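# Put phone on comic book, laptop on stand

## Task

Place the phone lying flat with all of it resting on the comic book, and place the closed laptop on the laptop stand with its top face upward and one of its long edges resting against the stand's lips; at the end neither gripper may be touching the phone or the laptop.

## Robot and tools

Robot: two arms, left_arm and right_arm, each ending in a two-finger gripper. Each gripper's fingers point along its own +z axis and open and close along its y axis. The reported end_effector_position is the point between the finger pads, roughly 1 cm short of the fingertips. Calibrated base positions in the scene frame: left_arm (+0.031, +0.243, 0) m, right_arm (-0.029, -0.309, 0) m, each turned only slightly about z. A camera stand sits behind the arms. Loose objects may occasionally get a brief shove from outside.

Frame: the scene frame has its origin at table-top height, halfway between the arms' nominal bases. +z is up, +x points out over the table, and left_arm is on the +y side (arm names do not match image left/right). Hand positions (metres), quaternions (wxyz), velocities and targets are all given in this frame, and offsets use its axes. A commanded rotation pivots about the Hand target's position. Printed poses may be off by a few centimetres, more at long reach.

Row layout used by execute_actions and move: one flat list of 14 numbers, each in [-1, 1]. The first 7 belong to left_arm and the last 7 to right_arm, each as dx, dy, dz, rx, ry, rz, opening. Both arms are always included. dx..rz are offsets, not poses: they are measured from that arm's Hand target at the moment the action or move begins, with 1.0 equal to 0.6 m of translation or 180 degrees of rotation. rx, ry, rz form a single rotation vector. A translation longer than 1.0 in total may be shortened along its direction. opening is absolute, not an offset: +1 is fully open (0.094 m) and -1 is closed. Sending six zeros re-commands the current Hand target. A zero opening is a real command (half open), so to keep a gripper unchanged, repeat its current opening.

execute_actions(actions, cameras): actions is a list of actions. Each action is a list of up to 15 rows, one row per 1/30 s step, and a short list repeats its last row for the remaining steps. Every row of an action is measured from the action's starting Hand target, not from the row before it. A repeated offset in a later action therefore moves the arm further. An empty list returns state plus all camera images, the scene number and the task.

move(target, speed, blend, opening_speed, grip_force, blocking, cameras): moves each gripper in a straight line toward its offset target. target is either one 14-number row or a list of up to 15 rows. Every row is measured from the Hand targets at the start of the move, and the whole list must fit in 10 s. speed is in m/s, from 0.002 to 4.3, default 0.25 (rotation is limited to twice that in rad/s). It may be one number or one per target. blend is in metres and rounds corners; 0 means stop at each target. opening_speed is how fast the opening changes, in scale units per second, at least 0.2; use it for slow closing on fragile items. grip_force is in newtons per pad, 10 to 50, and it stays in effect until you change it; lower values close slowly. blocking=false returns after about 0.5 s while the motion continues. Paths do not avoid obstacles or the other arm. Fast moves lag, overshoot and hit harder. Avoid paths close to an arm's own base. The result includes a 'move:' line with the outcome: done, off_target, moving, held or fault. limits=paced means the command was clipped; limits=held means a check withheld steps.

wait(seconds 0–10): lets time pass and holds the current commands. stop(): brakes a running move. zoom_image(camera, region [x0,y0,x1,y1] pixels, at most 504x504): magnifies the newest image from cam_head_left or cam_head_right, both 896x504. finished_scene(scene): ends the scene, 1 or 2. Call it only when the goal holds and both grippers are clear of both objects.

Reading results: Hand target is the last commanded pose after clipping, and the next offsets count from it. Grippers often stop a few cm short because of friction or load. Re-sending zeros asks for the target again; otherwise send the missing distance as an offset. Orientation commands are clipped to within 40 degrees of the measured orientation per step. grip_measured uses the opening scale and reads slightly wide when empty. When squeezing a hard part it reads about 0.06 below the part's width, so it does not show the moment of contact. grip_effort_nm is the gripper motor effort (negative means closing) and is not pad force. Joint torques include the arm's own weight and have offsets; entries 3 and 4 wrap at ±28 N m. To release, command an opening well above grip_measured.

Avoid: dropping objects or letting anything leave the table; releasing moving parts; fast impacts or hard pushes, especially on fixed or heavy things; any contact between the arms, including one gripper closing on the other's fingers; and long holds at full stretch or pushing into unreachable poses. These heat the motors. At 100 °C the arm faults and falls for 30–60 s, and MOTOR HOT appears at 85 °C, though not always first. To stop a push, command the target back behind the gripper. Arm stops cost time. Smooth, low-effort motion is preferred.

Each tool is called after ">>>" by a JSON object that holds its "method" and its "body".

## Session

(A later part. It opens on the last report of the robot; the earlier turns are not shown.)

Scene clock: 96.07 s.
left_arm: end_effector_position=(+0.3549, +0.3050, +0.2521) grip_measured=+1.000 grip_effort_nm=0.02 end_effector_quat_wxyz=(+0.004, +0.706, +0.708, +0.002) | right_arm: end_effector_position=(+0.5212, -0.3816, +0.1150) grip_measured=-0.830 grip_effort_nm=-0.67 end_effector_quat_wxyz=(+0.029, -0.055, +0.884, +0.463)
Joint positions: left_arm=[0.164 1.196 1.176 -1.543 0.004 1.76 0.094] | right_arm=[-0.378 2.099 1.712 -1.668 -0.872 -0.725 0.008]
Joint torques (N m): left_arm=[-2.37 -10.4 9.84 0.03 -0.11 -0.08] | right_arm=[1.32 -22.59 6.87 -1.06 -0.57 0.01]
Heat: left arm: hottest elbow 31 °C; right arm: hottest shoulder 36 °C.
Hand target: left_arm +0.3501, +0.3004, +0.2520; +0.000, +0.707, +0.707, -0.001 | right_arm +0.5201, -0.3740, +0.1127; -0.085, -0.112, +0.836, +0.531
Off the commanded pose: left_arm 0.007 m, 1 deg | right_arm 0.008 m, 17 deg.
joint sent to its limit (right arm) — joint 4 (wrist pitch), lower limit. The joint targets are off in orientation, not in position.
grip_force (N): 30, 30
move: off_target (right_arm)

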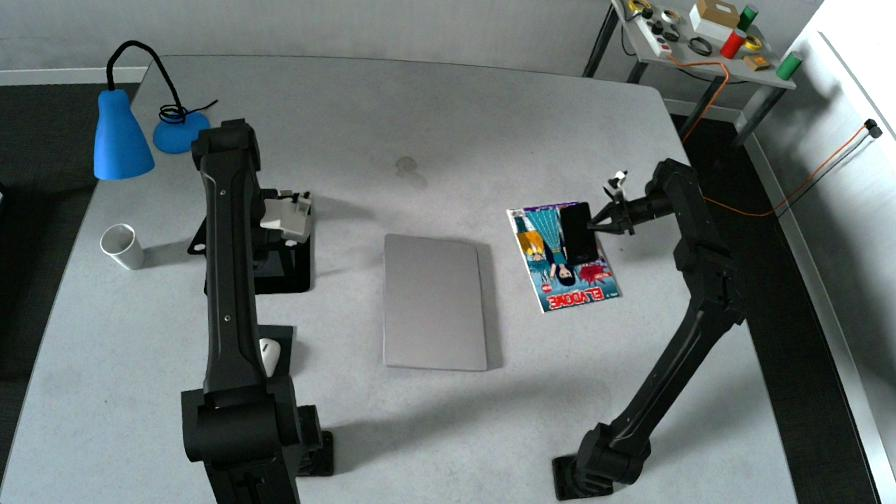

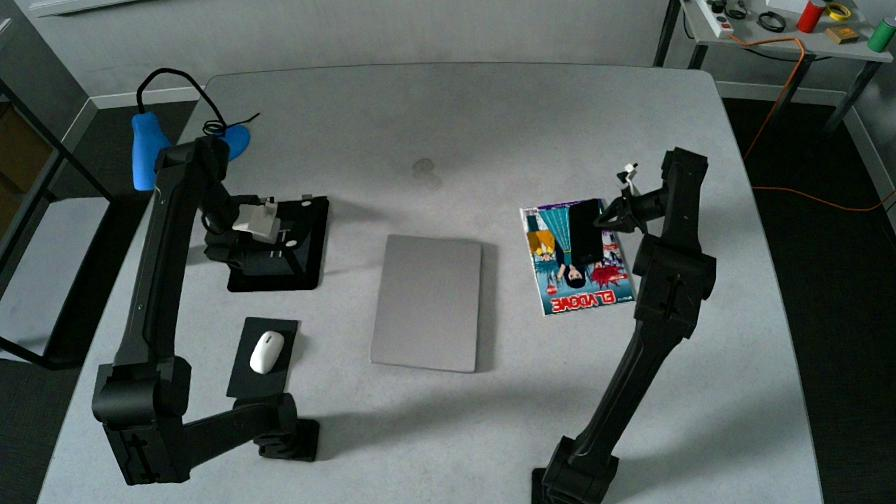

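>>> {"method": "move", "body": {"target": [[0,0,0,0,0,0,1,-0.01,0.04,-0.075,0,0,0,-0.98],[0,0,0,0,0,0,1,-0.015,0.04,-0.123,0,0,0,-0.98]], "speed": [0.2,0.06], "blend": [0.01,0], "cameras": ["all"]}}

>>> {"method": "zoom_image", "body": {"camera": "cam_head_left", "region": [480, 150, 700, 330]}}

>>> {"method": "zoom_image", "body": {"camera": "cam_head_right", "region": [480, 150, 700, 330]}}

Scene clock: 106.30 s.
left_arm: end_effector_position=(+0.3549, +0.3050, +0.2521) grip_measured=+1.000 grip_effort_nm=0.02 end_effector_quat_wxyz=(+0.004, +0.706, +0.708, +0.002) | right_arm: end_effector_position=(+0.5134, -0.3564, +0.0526) grip_measured=-0.830 grip_effort_nm=-0.67 end_effector_quat_wxyz=(-0.016, -0.078, +0.870, +0.487)
Joint positions: left_arm=[0.164 1.196 1.176 -1.543 0.004 1.76 0.094] | right_arm=[-0.338 2.215 1.699 -1.674 -0.87 -0.807 0.008]
Joint torques (N m): left_arm=[-2.9 -9.7 9.62 -0.29 -0.1 -0.04] | right_arm=[1.26 -22.01 6.31 -1.13 -0.36 -0.05]
Heat: left arm: hottest elbow 31 °C; right arm: hottest shoulder 36 °C.
Hand target: left_arm +0.3501, +0.3004, +0.2520; +0.000, +0.707, +0.707, -0.001 | right_arm +0.5109, -0.3499, +0.0388; -0.085, -0.112, +0.835, +0.531
Off the commanded pose: left_arm 0.007 m, 1 deg | right_arm 0.015 m, 11 deg.
joint sent to its limit (right arm) — joint 4 (wrist pitch), lower limit. The joint targets are off in orientation, not in position.
grip_force (N): 30, 30
move: off_target (right_arm)

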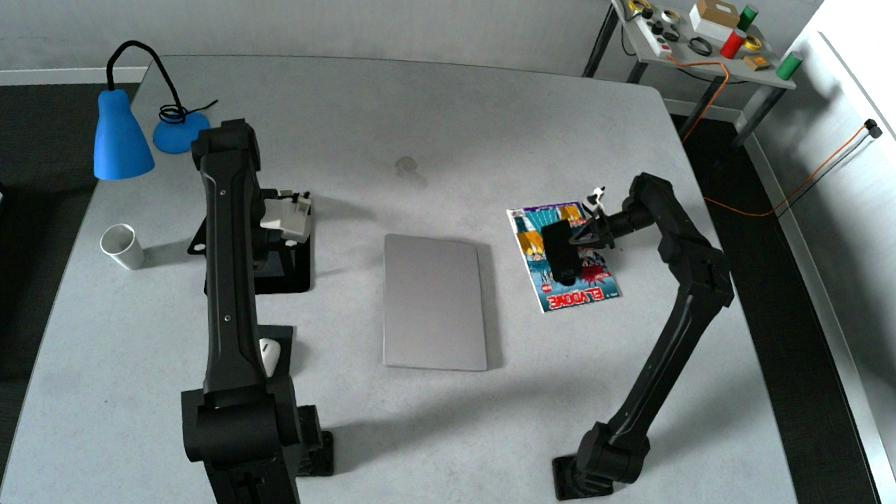

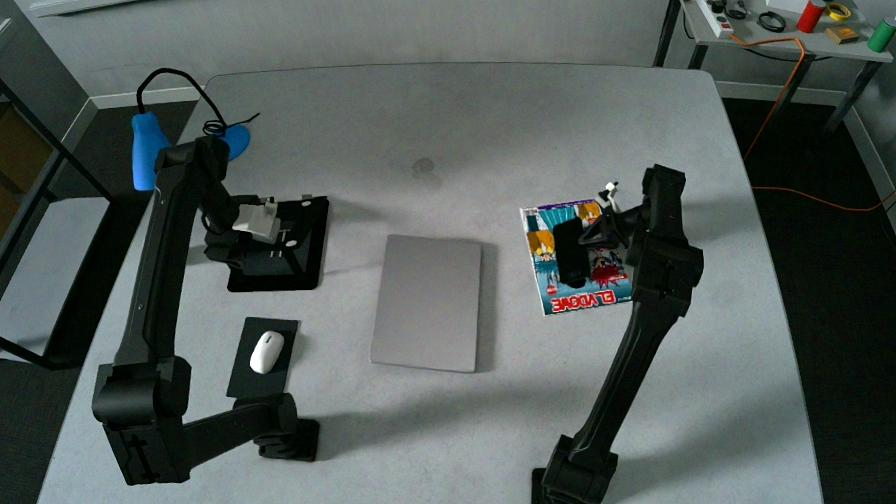

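Scaled by 2.291.

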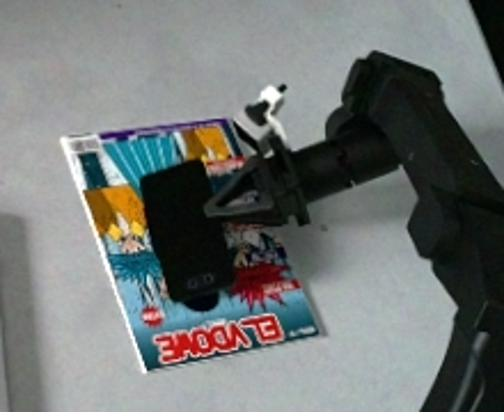

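Scaled by 2.291.

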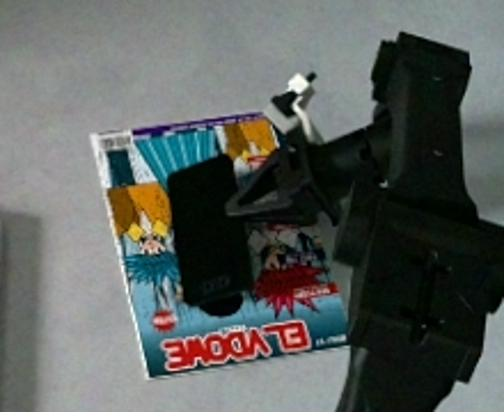

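>>> {"method": "move", "body": {"target": [0,0,0,0,0,0,1,0,0,-0.03,0,0,0,-0.98], "speed": 0.06, "cameras": ["all"]}}

>>> {"method": "zoom_image", "body": {"camera": "cam_head_left", "region": [520, 180, 620, 280]}}

Scene clock: 110.03 s.
left_arm: end_effector_position=(+0.3549, +0.3050, +0.2521) grip_measured=+1.000 grip_effort_nm=0.02 end_effector_quat_wxyz=(+0.004, +0.706, +0.708, +0.002) | right_arm: end_effector_position=(+0.5115, -0.3552, +0.0474) grip_measured=-0.830 grip_effort_nm=-0.67 end_effector_quat_wxyz=(-0.022, -0.076, +0.867, +0.493)
Joint positions: left_arm=[0.164 1.196 1.176 -1.543 0.004 1.76 0.094] | right_arm=[-0.338 2.228 1.699 -1.684 -0.875 -0.816 0.008]
Joint torques (N m): left_arm=[-2.49 -9.93 9.62 -0.1 -0.07 -0.02] | right_arm=[1.38 -19.72 6.94 -0.73 -0.07 -0.17]
Heat: left arm: hottest elbow 31 °C; right arm: hottest shoulder 36 °C.
Hand target: left_arm +0.3501, +0.3004, +0.2520; +0.000, +0.707, +0.707, -0.001 | right_arm +0.5109, -0.3499, +0.0208; -0.085, -0.112, +0.835, +0.531
Off the commanded pose: left_arm 0.007 m, 1 deg | right_arm 0.027 m, 10 deg.
joint read past its limit (right arm) — joint 4 (wrist pitch), lower limit.
joint sent to its limit (right arm) — joint 4 (wrist pitch), lower limit. The joint targets are off in orientation, not in position.
grip_force (N): 30, 30
move: off_target (right_arm)

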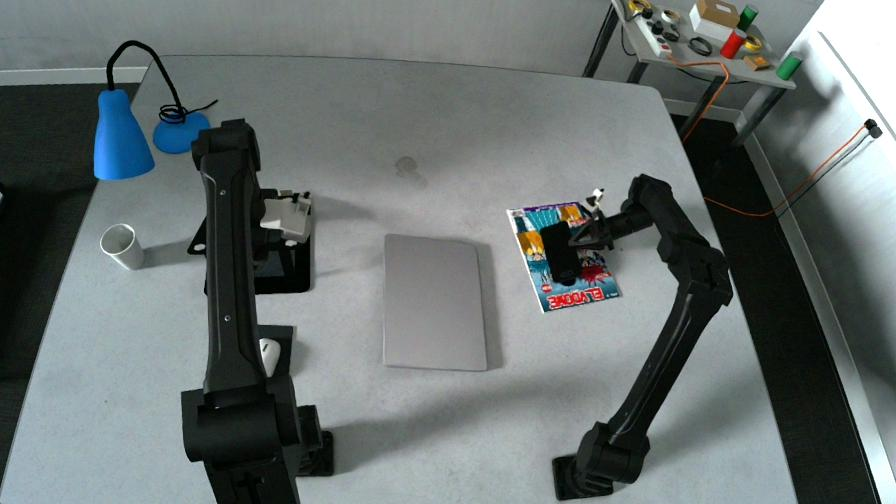

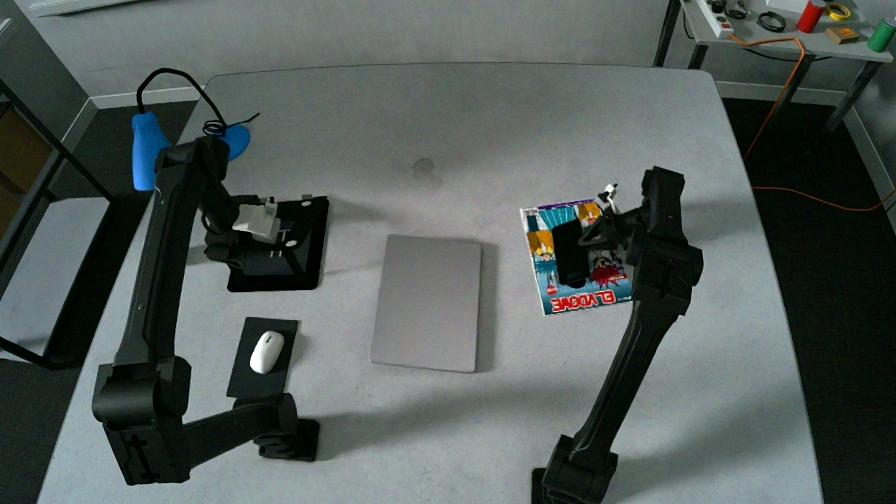

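Scaled by 5.040.

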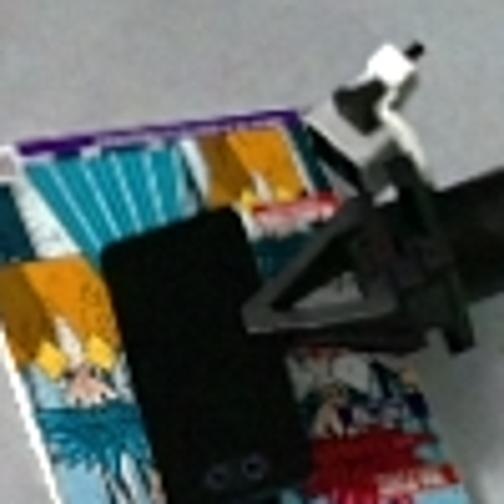

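>>> {"method": "move", "body": {"target": [[0,0,0,0,0,0,1,0,0,0.02,0,0,0,-0.98],[0,0,0,0,0,0,1,0,0,0.02,0,0,0,-0.5],[0,0,0,0,0,0,1,0.02,-0.14,0.02,0,0,0,-0.5]], "speed": [0.08,0.08,0.06], "opening_speed": 0.5, "cameras": ["all"]}}

>>> {"method": "zoom_image", "body": {"camera": "cam_head_left", "region": [480, 150, 700, 330]}}

Scene clock: 118.07 s.
left_arm: end_effector_position=(+0.3549, +0.3050, +0.2521) grip_measured=+1.000 grip_effort_nm=0.02 end_effector_quat_wxyz=(+0.004, +0.706, +0.708, +0.002) | right_arm: end_effector_position=(+0.5101, -0.4223, +0.0395) grip_measured=-0.501 grip_effort_nm=0.06 end_effector_quat_wxyz=(-0.001, -0.061, +0.883, +0.465)
Joint positions: left_arm=[0.164 1.196 1.176 -1.543 0.004 1.76 0.094] | right_arm=[-0.44 2.252 1.753 -1.684 -0.804 -0.842 0.023]
Joint torques (N m): left_arm=[-2.14 -9.7 9.76 -0.18 -0.05 -0.09] | right_arm=[-0.09 -22.07 9.94 -0.7 -0.29 0.03]
Heat: left arm: hottest elbow 31 °C; right arm: hottest shoulder 36 °C.
Hand target: left_arm +0.3501, +0.3004, +0.2520; +0.000, +0.707, +0.707, -0.001 | right_arm +0.5230, -0.4339, +0.0328; -0.085, -0.112, +0.835, +0.531
Off the commanded pose: left_arm 0.007 m, 1 deg | right_arm 0.019 m, 15 deg.
joint read past its limit (right arm) — joint 4 (wrist pitch), lower limit.
joint sent to its limit (right arm) — joint 4 (wrist pitch), lower limit. The joint targets are off in orientation, not in position.
grip_force (N): 30, 30
move: off_target (right_arm); target 2's new opening was sent with right_arm's hand 0.016 m and 10 deg from that target

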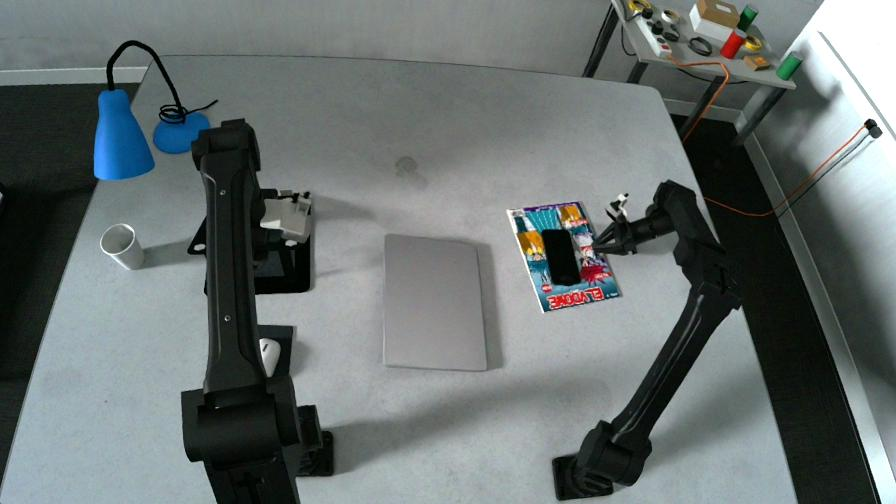

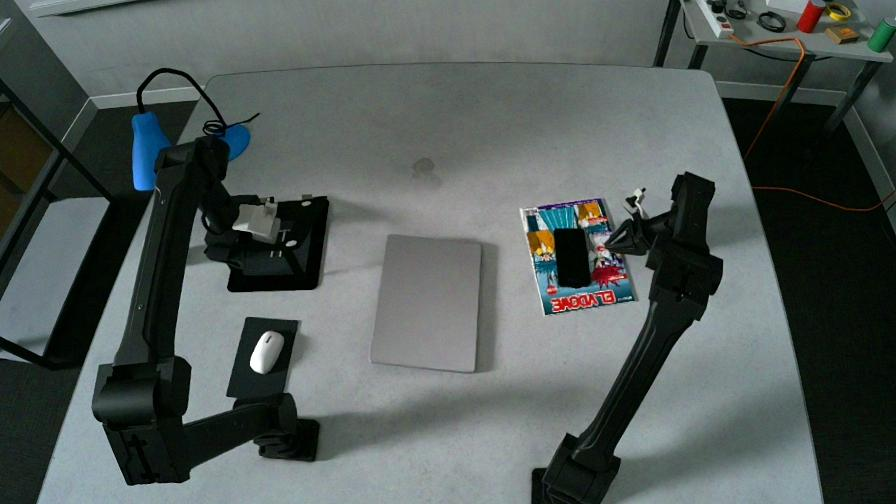

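Scaled by 2.291.

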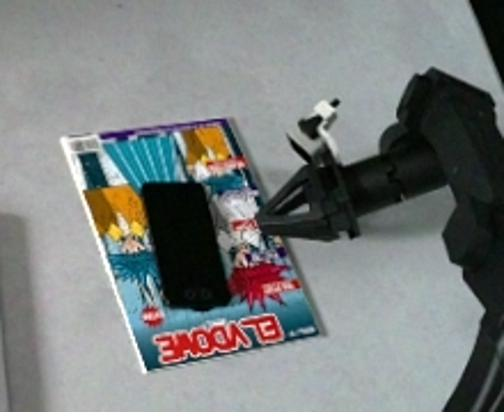

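>>> {"method": "move", "body": {"target": [[0.07,0.0,-0.0,-0.26,0.26,0.45,1,0,-0.08,0.15,0,0,0,-0.5],[0.07,-0.06,-0.1,-0.26,0.26,0.45,1,-0.4,-0.05,0.25,0,0,0,-0.5]], "speed": 0.4, "blend": [0.05,0], "grip_force": 50, "cameras": ["all"]}}

>>> {"method": "zoom_image", "body": {"camera": "cam_head_left", "region": [250, 180, 510, 390]}}

>>> {"method": "zoom_image", "body": {"camera": "cam_head_right", "region": [250, 180, 510, 390]}}

Scene clock: 150.67 s.
left_arm: end_effector_position=(+0.3946, +0.2702, +0.1938) grip_measured=+1.000 grip_effort_nm=0.01 end_effector_quat_wxyz=(+0.030, -0.016, +0.876, -0.481) | right_arm: end_effector_position=(+0.2879, -0.4630, +0.1827) grip_measured=-0.501 grip_effort_nm=0.06 end_effector_quat_wxyz=(+0.069, -0.042, +0.930, +0.358)
Joint positions: left_arm=[0.431 1.553 1.123 -1.669 0.901 0.684 0.094] | right_arm=[-0.738 1.545 1.185 -1.684 -0.6 -0.973 0.023]
Joint torques (N m): left_arm=[-2.9 -13.16 8.12 -1.11 0.53 0.12] | right_arm=[-0.15 -15.5 6.13 -0.57 -0.27 0.03]
Heat: left arm: hottest elbow 31 °C; right arm: hottest shoulder 36 °C.
Hand target: left_arm +0.3921, +0.2643, +0.1919; +0.000, -0.001, +0.865, -0.501 | right_arm +0.2830, -0.4639, +0.1828; -0.085, -0.112, +0.835, +0.531
Off the commanded pose: left_arm 0.007 m, 5 deg | right_arm 0.005 m, 30 deg.
joint read past its limit (right arm) — joint 4 (wrist pitch), lower limit.
joint sent to its limit (left arm) — joint 4 (wrist pitch), lower limit. The joint targets are off in orientation, not in position.
joint sent to its limit (right arm) — joint 4 (wrist pitch), lower limit. The joint targets are off in orientation, not in position.
move: off_target (left_arm, right_arm)

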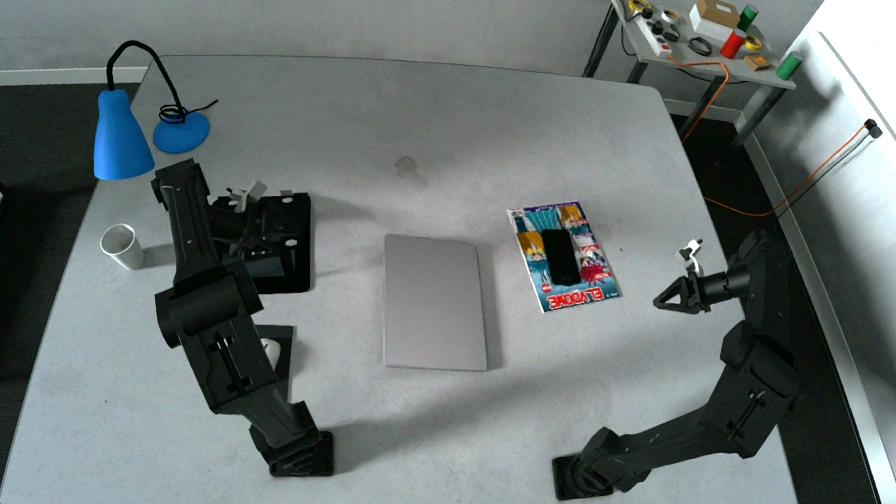

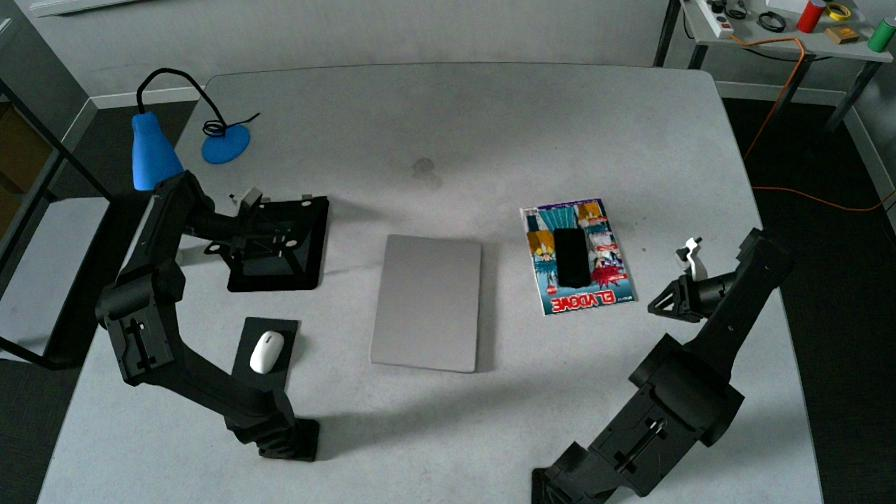

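Scaled by 1.938.

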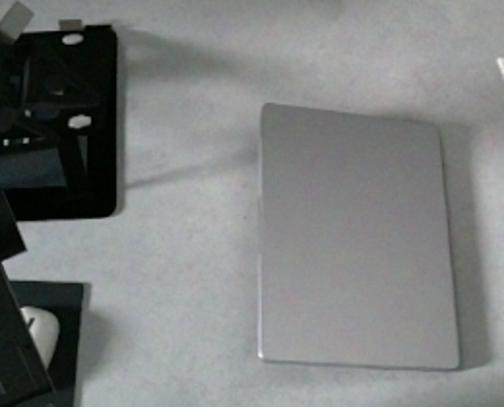

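Scaled by 1.938.

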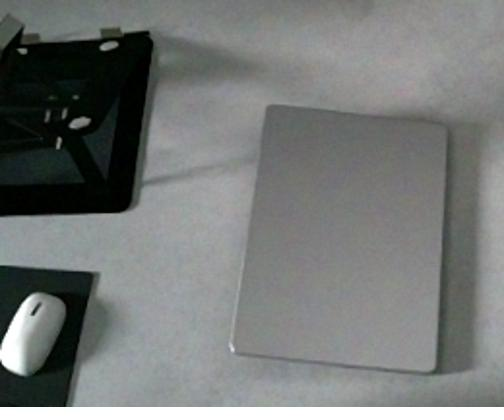

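>>> {"method": "move", "body": {"target": [[0,-0.05,-0.12,0,0,0,0.06,0,0,0,0,0,0,-0.5],[0,-0.1,-0.22,0,0,0,0.06,0,0,0,0,0,0,-0.5]], "speed": 0.2, "blend": [0.03,0], "cameras": ["all"]}}

>>> {"method": "zoom_image", "body": {"camera": "cam_head_left", "region": [280, 220, 480, 380]}}

>>> {"method": "zoom_image", "body": {"camera": "cam_head_right", "region": [280, 220, 480, 380]}}

Scene clock: 158.90 s.
left_arm: end_effector_position=(+0.4016, +0.2307, +0.1488) grip_measured=+0.058 grip_effort_nm=0.15 end_effector_quat_wxyz=(+0.093, +0.024, +0.865, -0.492) | right_arm: end_effector_position=(+0.2878, -0.4631, +0.1826) grip_measured=-0.501 grip_effort_nm=0.06 end_effector_quat_wxyz=(+0.069, -0.043, +0.930, +0.357)
Joint positions: left_arm=[0.349 1.54 0.968 -1.36 1.01 0.634 0.05] | right_arm=[-0.738 1.545 1.185 -1.684 -0.599 -0.974 0.023]
Joint torques (N m): left_arm=[-5.89 -1.38 1.42 2.67 -1.39 -0.39] | right_arm=[-0.03 -15.03 6.16 -0.55 -0.25 0.04]
Heat: left arm: hottest elbow 31 °C; right arm: hottest shoulder 36 °C.
Hand target: left_arm +0.3920, +0.2043, +0.0600; +0.000, -0.001, +0.865, -0.501 | right_arm +0.2829, -0.4639, +0.1828; -0.085, -0.112, +0.835, +0.531
Off the commanded pose: left_arm 0.093 m, 11 deg | right_arm 0.005 m, 30 deg.
joint read past its limit (right arm) — joint 4 (wrist pitch), lower limit.
joint sent to its limit (right arm) — joint 4 (wrist pitch), lower limit. The joint targets are off in orientation, not in position.
move: off_target (left_arm, right_arm)

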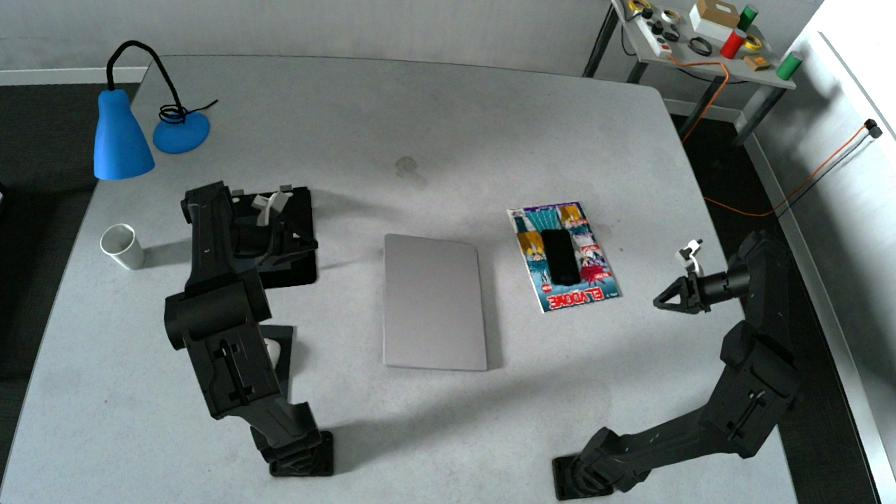

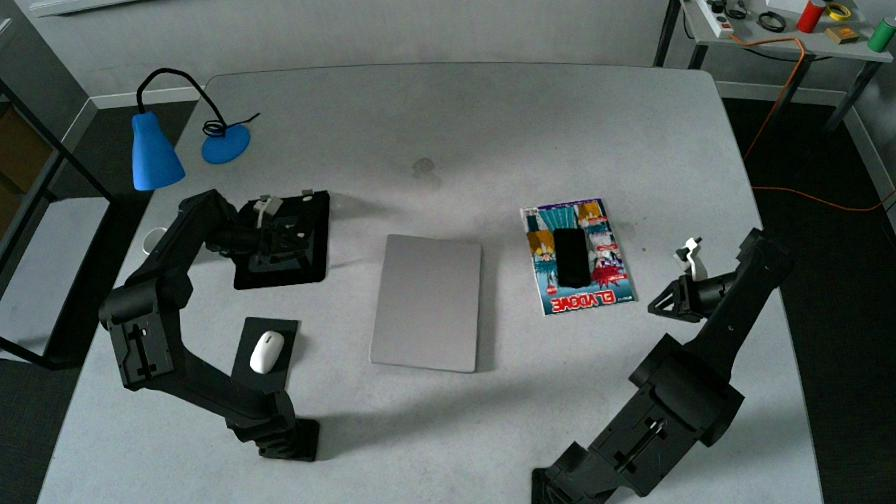

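Scaled by 2.520.

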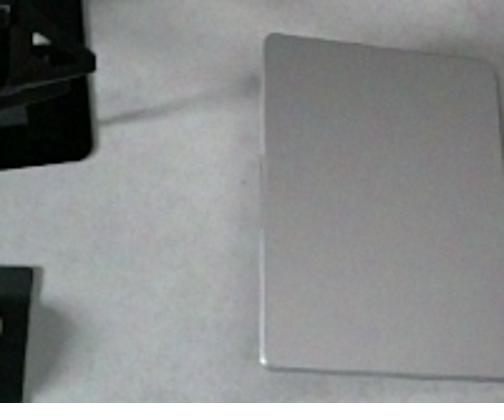

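Scaled by 2.520.

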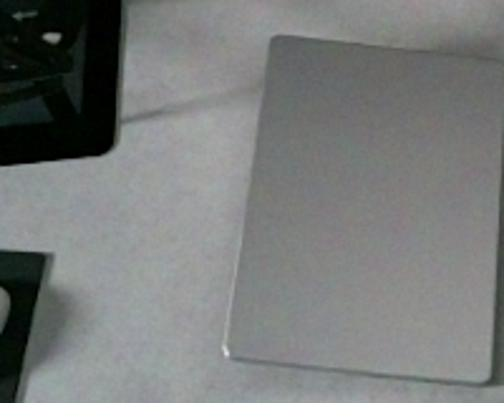

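>>> {"method": "move", "body": {"target": [[0,0.08,0.25,0,0,0,1,0,0,0,0,0,0,-0.5],[-0.15,0.12,0.35,0,0,0,1,0,0,0,0,0,0,0.06]], "speed": 0.25, "blend": [0.03,0], "cameras": ["all"]}}

Scene clock: 167.87 s.
left_arm: end_effector_position=(+0.3077, +0.2739, +0.2705) grip_measured=+0.998 grip_effort_nm=0.13 end_effector_quat_wxyz=(+0.139, -0.066, +0.906, -0.393) | right_arm: end_effector_position=(+0.2878, -0.4631, +0.1826) grip_measured=+0.058 grip_effort_nm=0.07 end_effector_quat_wxyz=(+0.069, -0.043, +0.930, +0.357)
Joint positions: left_arm=[0.569 1.089 0.98 -1.672 0.841 0.546 0.094] | right_arm=[-0.738 1.545 1.185 -1.684 -0.599 -0.974 0.05]
Joint torques (N m): left_arm=[-0.09 -7.65 9.29 -0.39 0.41 -0.05] | right_arm=[-0.03 -15.03 6.19 -0.55 -0.25 0.04]
Heat: left arm: hottest elbow 31 °C; right arm: hottest shoulder 36 °C.
Hand target: left_arm +0.3020, +0.2763, +0.2700; +0.000, -0.001, +0.865, -0.501 | right_arm +0.2830, -0.4639, +0.1828; -0.085, -0.112, +0.835, +0.531
Off the commanded pose: left_arm 0.006 m, 22 deg | right_arm 0.005 m, 30 deg.
joint read past its limit (right arm) — joint 4 (wrist pitch), lower limit.
joint sent to its limit (left arm) — joint 4 (wrist pitch), lower limit. The joint targets are off in orientation, not in position.
joint sent to its limit (right arm) — joint 4 (wrist pitch), lower limit. The joint targets are off in orientation, not in position.
move: off_target (left_arm, right_arm); target 2's new opening was sent with right_arm's hand 0.005 m and 30 deg from that target

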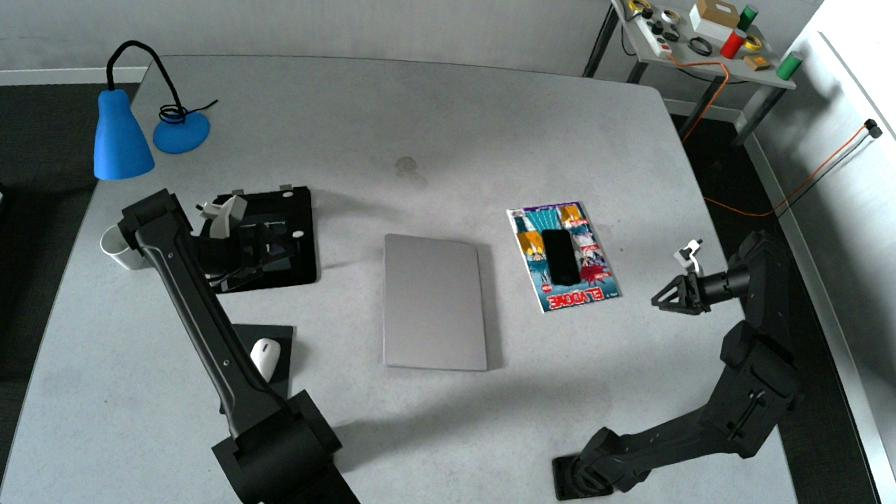

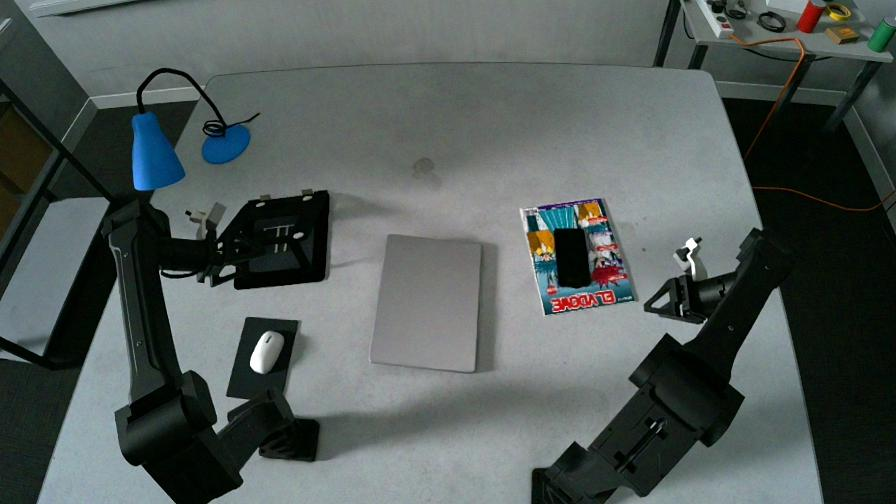

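>>> {"method": "move", "body": {"target": [[0,0,0,0,0,0,1,0.13,0.45,-0.1,0,0,-0.05,0.06],[0,0,0,0,0,0,1,0.13,0.48,-0.22,0,0,-0.05,0.06]], "speed": [0.3,0.15], "blend": [0.02,0], "cameras": ["all"]}}

>>> {"method": "zoom_image", "body": {"camera": "cam_head_left", "region": [440, 240, 600, 380]}}

>>> {"method": "zoom_image", "body": {"camera": "cam_head_right", "region": [440, 240, 600, 380]}}

Scene clock: 174.33 s.
left_arm: end_effector_position=(+0.3077, +0.2739, +0.2705) grip_measured=+0.998 grip_effort_nm=0.13 end_effector_quat_wxyz=(+0.139, -0.066, +0.906, -0.393) | right_arm: end_effector_position=(+0.3662, -0.1808, +0.0600) grip_measured=+0.059 grip_effort_nm=0.07 end_effector_quat_wxyz=(-0.031, -0.050, +0.843, +0.535)
Joint positions: left_arm=[0.569 1.089 0.98 -1.672 0.841 0.546 0.094] | right_arm=[-0.072 1.815 0.998 -1.122 -1.097 -0.411 0.05]
Joint torques (N m): left_arm=[-0.32 -7.36 8.76 -0.27 0.35 -0.04] | right_arm=[1.32 -14.8 4.38 -0.01 -0.56 0.18]
Heat: left arm: hottest elbow 31 °C; right arm: hottest shoulder 36 °C.
Hand target: left_arm +0.3020, +0.2763, +0.2700; +0.000, -0.001, +0.865, -0.501 | right_arm +0.3609, -0.1758, +0.0508; -0.043, -0.046, +0.842, +0.536
Off the commanded pose: left_arm 0.006 m, 22 deg | right_arm 0.012 m, 2 deg.
joint sent to its limit (left arm) — joint 4 (wrist pitch), lower limit. The joint targets are off in orientation, not in position.
move: off_target (left_arm, right_arm)

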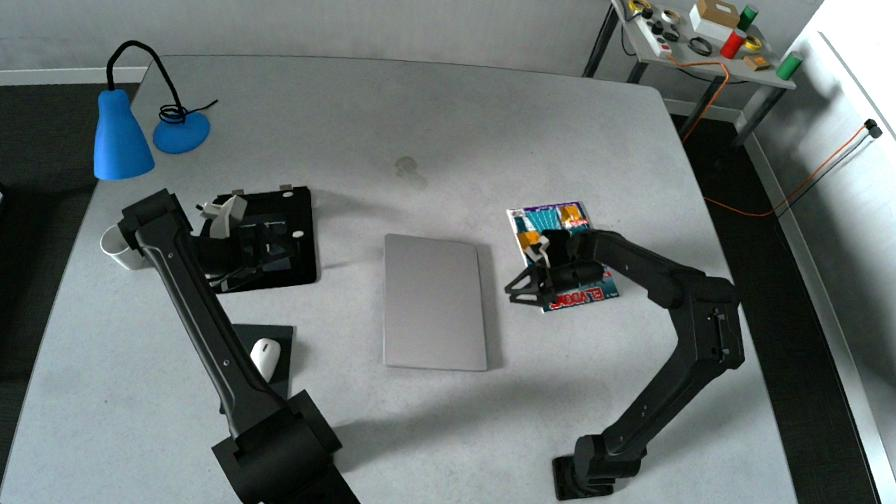

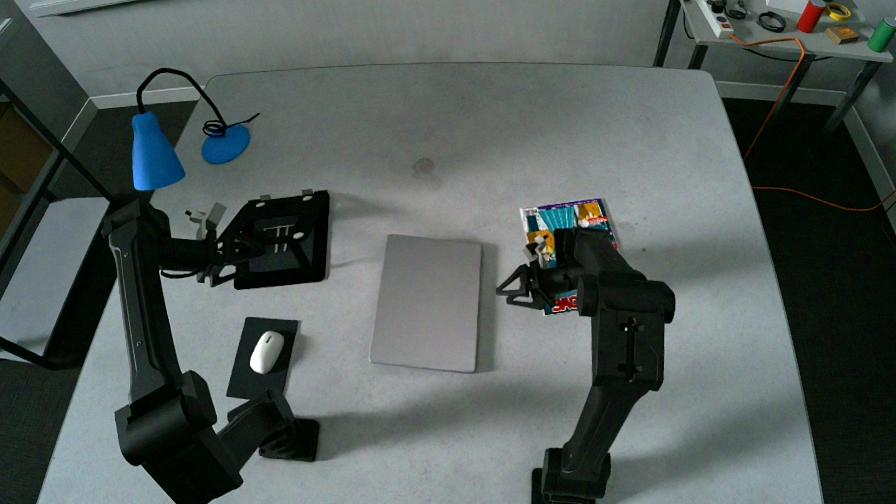

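Scaled by 3.150.

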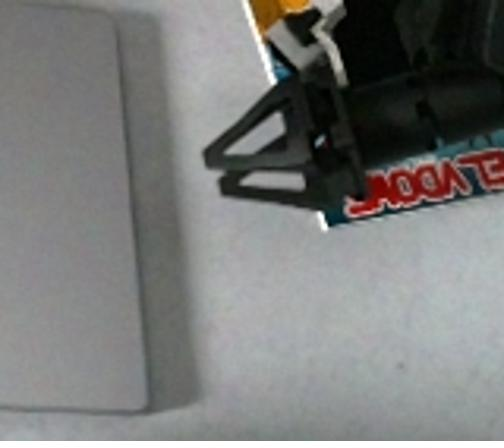

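Scaled by 3.150.

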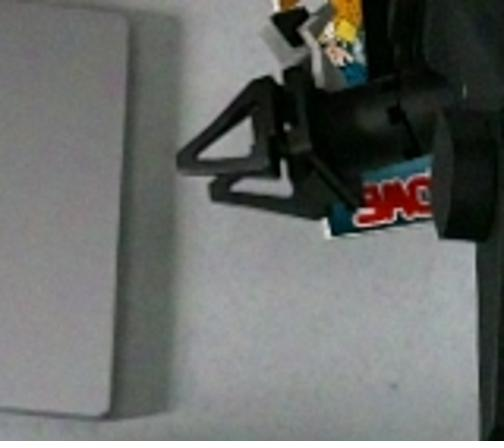

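>>> {"method": "move", "body": {"target": [[0,0,0,0,0,0,1,0,0.0,-0.03,0,0,0,0.06],[0,0,0,0,0,0,1,0,0.09,-0.045,0,0,0,0.06]], "speed": 0.1, "cameras": ["all"]}}

>>> {"method": "zoom_image", "body": {"camera": "cam_head_left", "region": [460, 260, 560, 340]}}

>>> {"method": "zoom_image", "body": {"camera": "cam_head_right", "region": [450, 260, 550, 340]}}

Scene clock: 179.47 s.
left_arm: end_effector_position=(+0.3077, +0.2739, +0.2705) grip_measured=+0.998 grip_effort_nm=0.13 end_effector_quat_wxyz=(+0.139, -0.066, +0.906, -0.393) | right_arm: end_effector_position=(+0.3687, -0.1250, +0.0321) grip_measured=+0.059 grip_effort_nm=0.07 end_effector_quat_wxyz=(-0.037, -0.044, +0.838, +0.543)
Joint positions: left_arm=[0.569 1.089 0.98 -1.672 0.841 0.546 0.094] | right_arm=[0.06 1.846 0.943 -0.791 -1.147 -0.12 0.05]
Joint torques (N m): left_arm=[-0.85 -8.47 8.99 -0.31 0.35 -0.05] | right_arm=[1.38 -16.21 3.71 0.54 -0.06 0.11]
Heat: left arm: hottest elbow 31 °C; right arm: hottest shoulder 36 °C.
Hand target: left_arm +0.3020, +0.2763, +0.2700; +0.000, -0.001, +0.865, -0.501 | right_arm +0.3611, -0.1219, +0.0238; -0.043, -0.046, +0.842, +0.536
Off the commanded pose: left_arm 0.006 m, 22 deg | right_arm 0.012 m, 1 deg.
joint sent to its limit (left arm) — joint 4 (wrist pitch), lower limit. The joint targets are off in orientation, not in position.
move: off_target (left_arm, right_arm)

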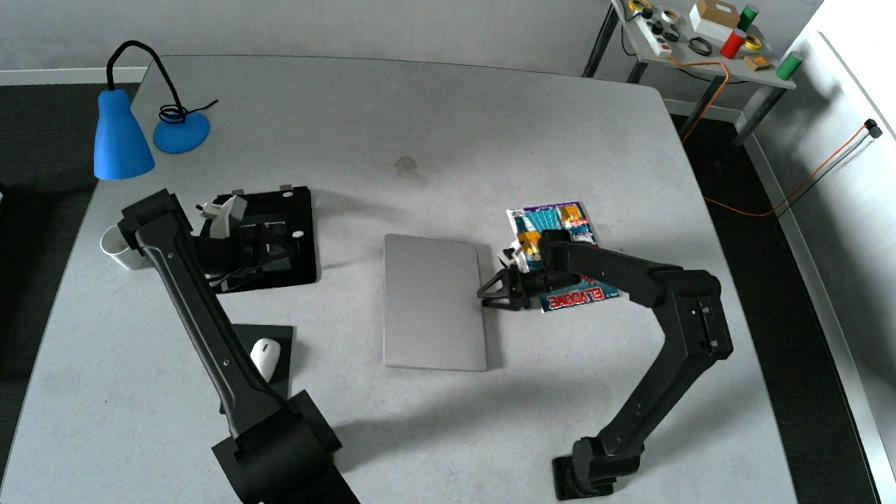

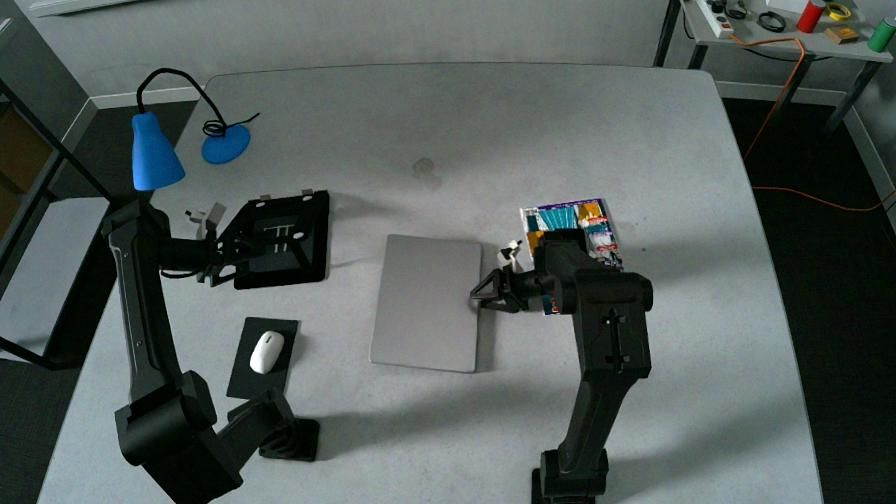

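Scaled by 5.040.

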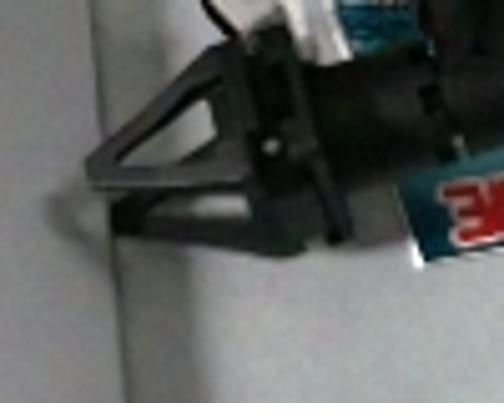

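Scaled by 5.040.

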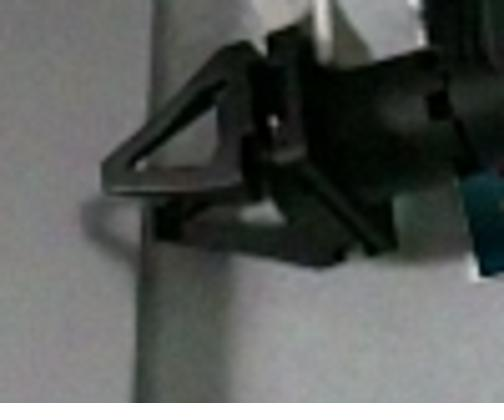

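>>> {"method": "move", "body": {"target": [[0,0,0,0,0,0,1,0,0.035,-0.005,0,0,0,0.06],[0,0,0,0,0,0,1,0,0.035,-0.005,0,0,0,-0.75]], "speed": 0.06, "opening_speed": 0.4, "cameras": ["all"]}}

>>> {"method": "zoom_image", "body": {"camera": "cam_head_left", "region": [460, 260, 560, 340]}}

>>> {"method": "zoom_image", "body": {"camera": "cam_head_right", "region": [450, 260, 550, 340]}}

Scene clock: 185.77 s.
left_arm: end_effector_position=(+0.3077, +0.2739, +0.2705) grip_measured=+0.998 grip_effort_nm=0.13 end_effector_quat_wxyz=(+0.139, -0.066, +0.906, -0.393) | right_arm: end_effector_position=(+0.3703, -0.1129, +0.0255) grip_measured=-0.748 grip_effort_nm=-0.11 end_effector_quat_wxyz=(-0.028, -0.041, +0.846, +0.530)
Joint positions: left_arm=[0.569 1.089 0.98 -1.672 0.841 0.546 0.094] | right_arm=[0.094 1.832 0.914 -0.658 -1.12 -0.001 0.012]
Joint torques (N m): left_arm=[-0.5 -7.71 8.98 -0.39 0.37 0] | right_arm=[2.43 -15.33 4.29 0.4 -1.09 0.14]
Motor temperatures (°C): left_arm=[23 26 31 24 28 24 27] | right_arm=[27 36 33 25 24 23 25]
Heat: left arm: hottest elbow 31 °C; right arm: hottest shoulder 36 °C.
Hand target: left_arm +0.3020, +0.2763, +0.2700; +0.000, -0.001, +0.865, -0.501 | right_arm +0.3610, -0.1009, +0.0208; -0.043, -0.046, +0.842, +0.536
Off the commanded pose: left_arm 0.006 m, 22 deg | right_arm 0.016 m, 2 deg.
joint sent to its limit (left arm) — joint 4 (wrist pitch), lower limit. The joint targets are off in orientation, not in position.
move: off_target (left_arm, right_arm); target 2's new opening was sent with right_arm's hand 0.020 m and 2 deg from that target

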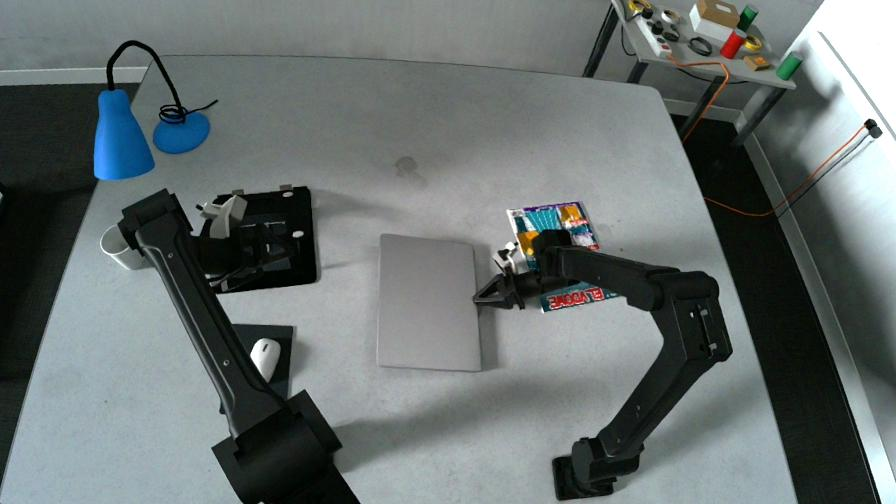

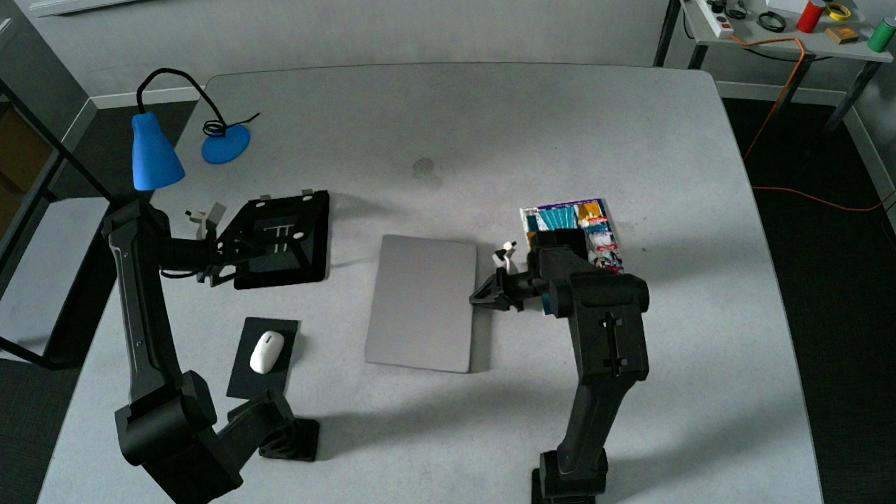

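Scaled by 5.040.

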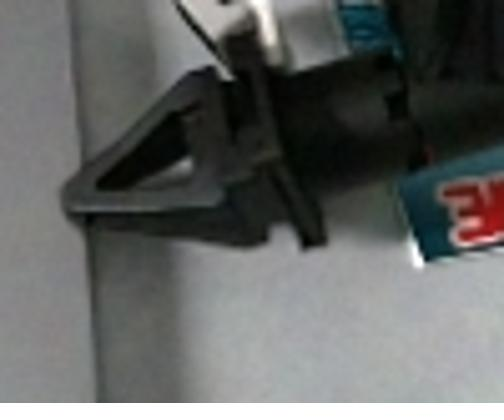

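Scaled by 5.040.

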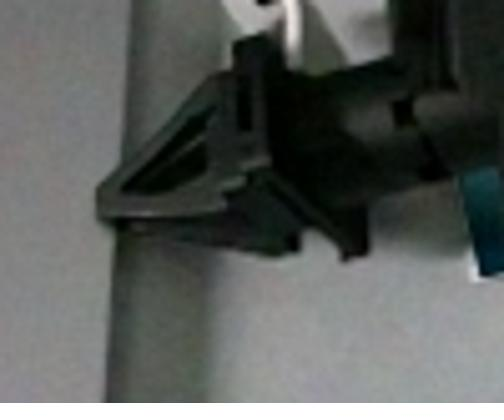

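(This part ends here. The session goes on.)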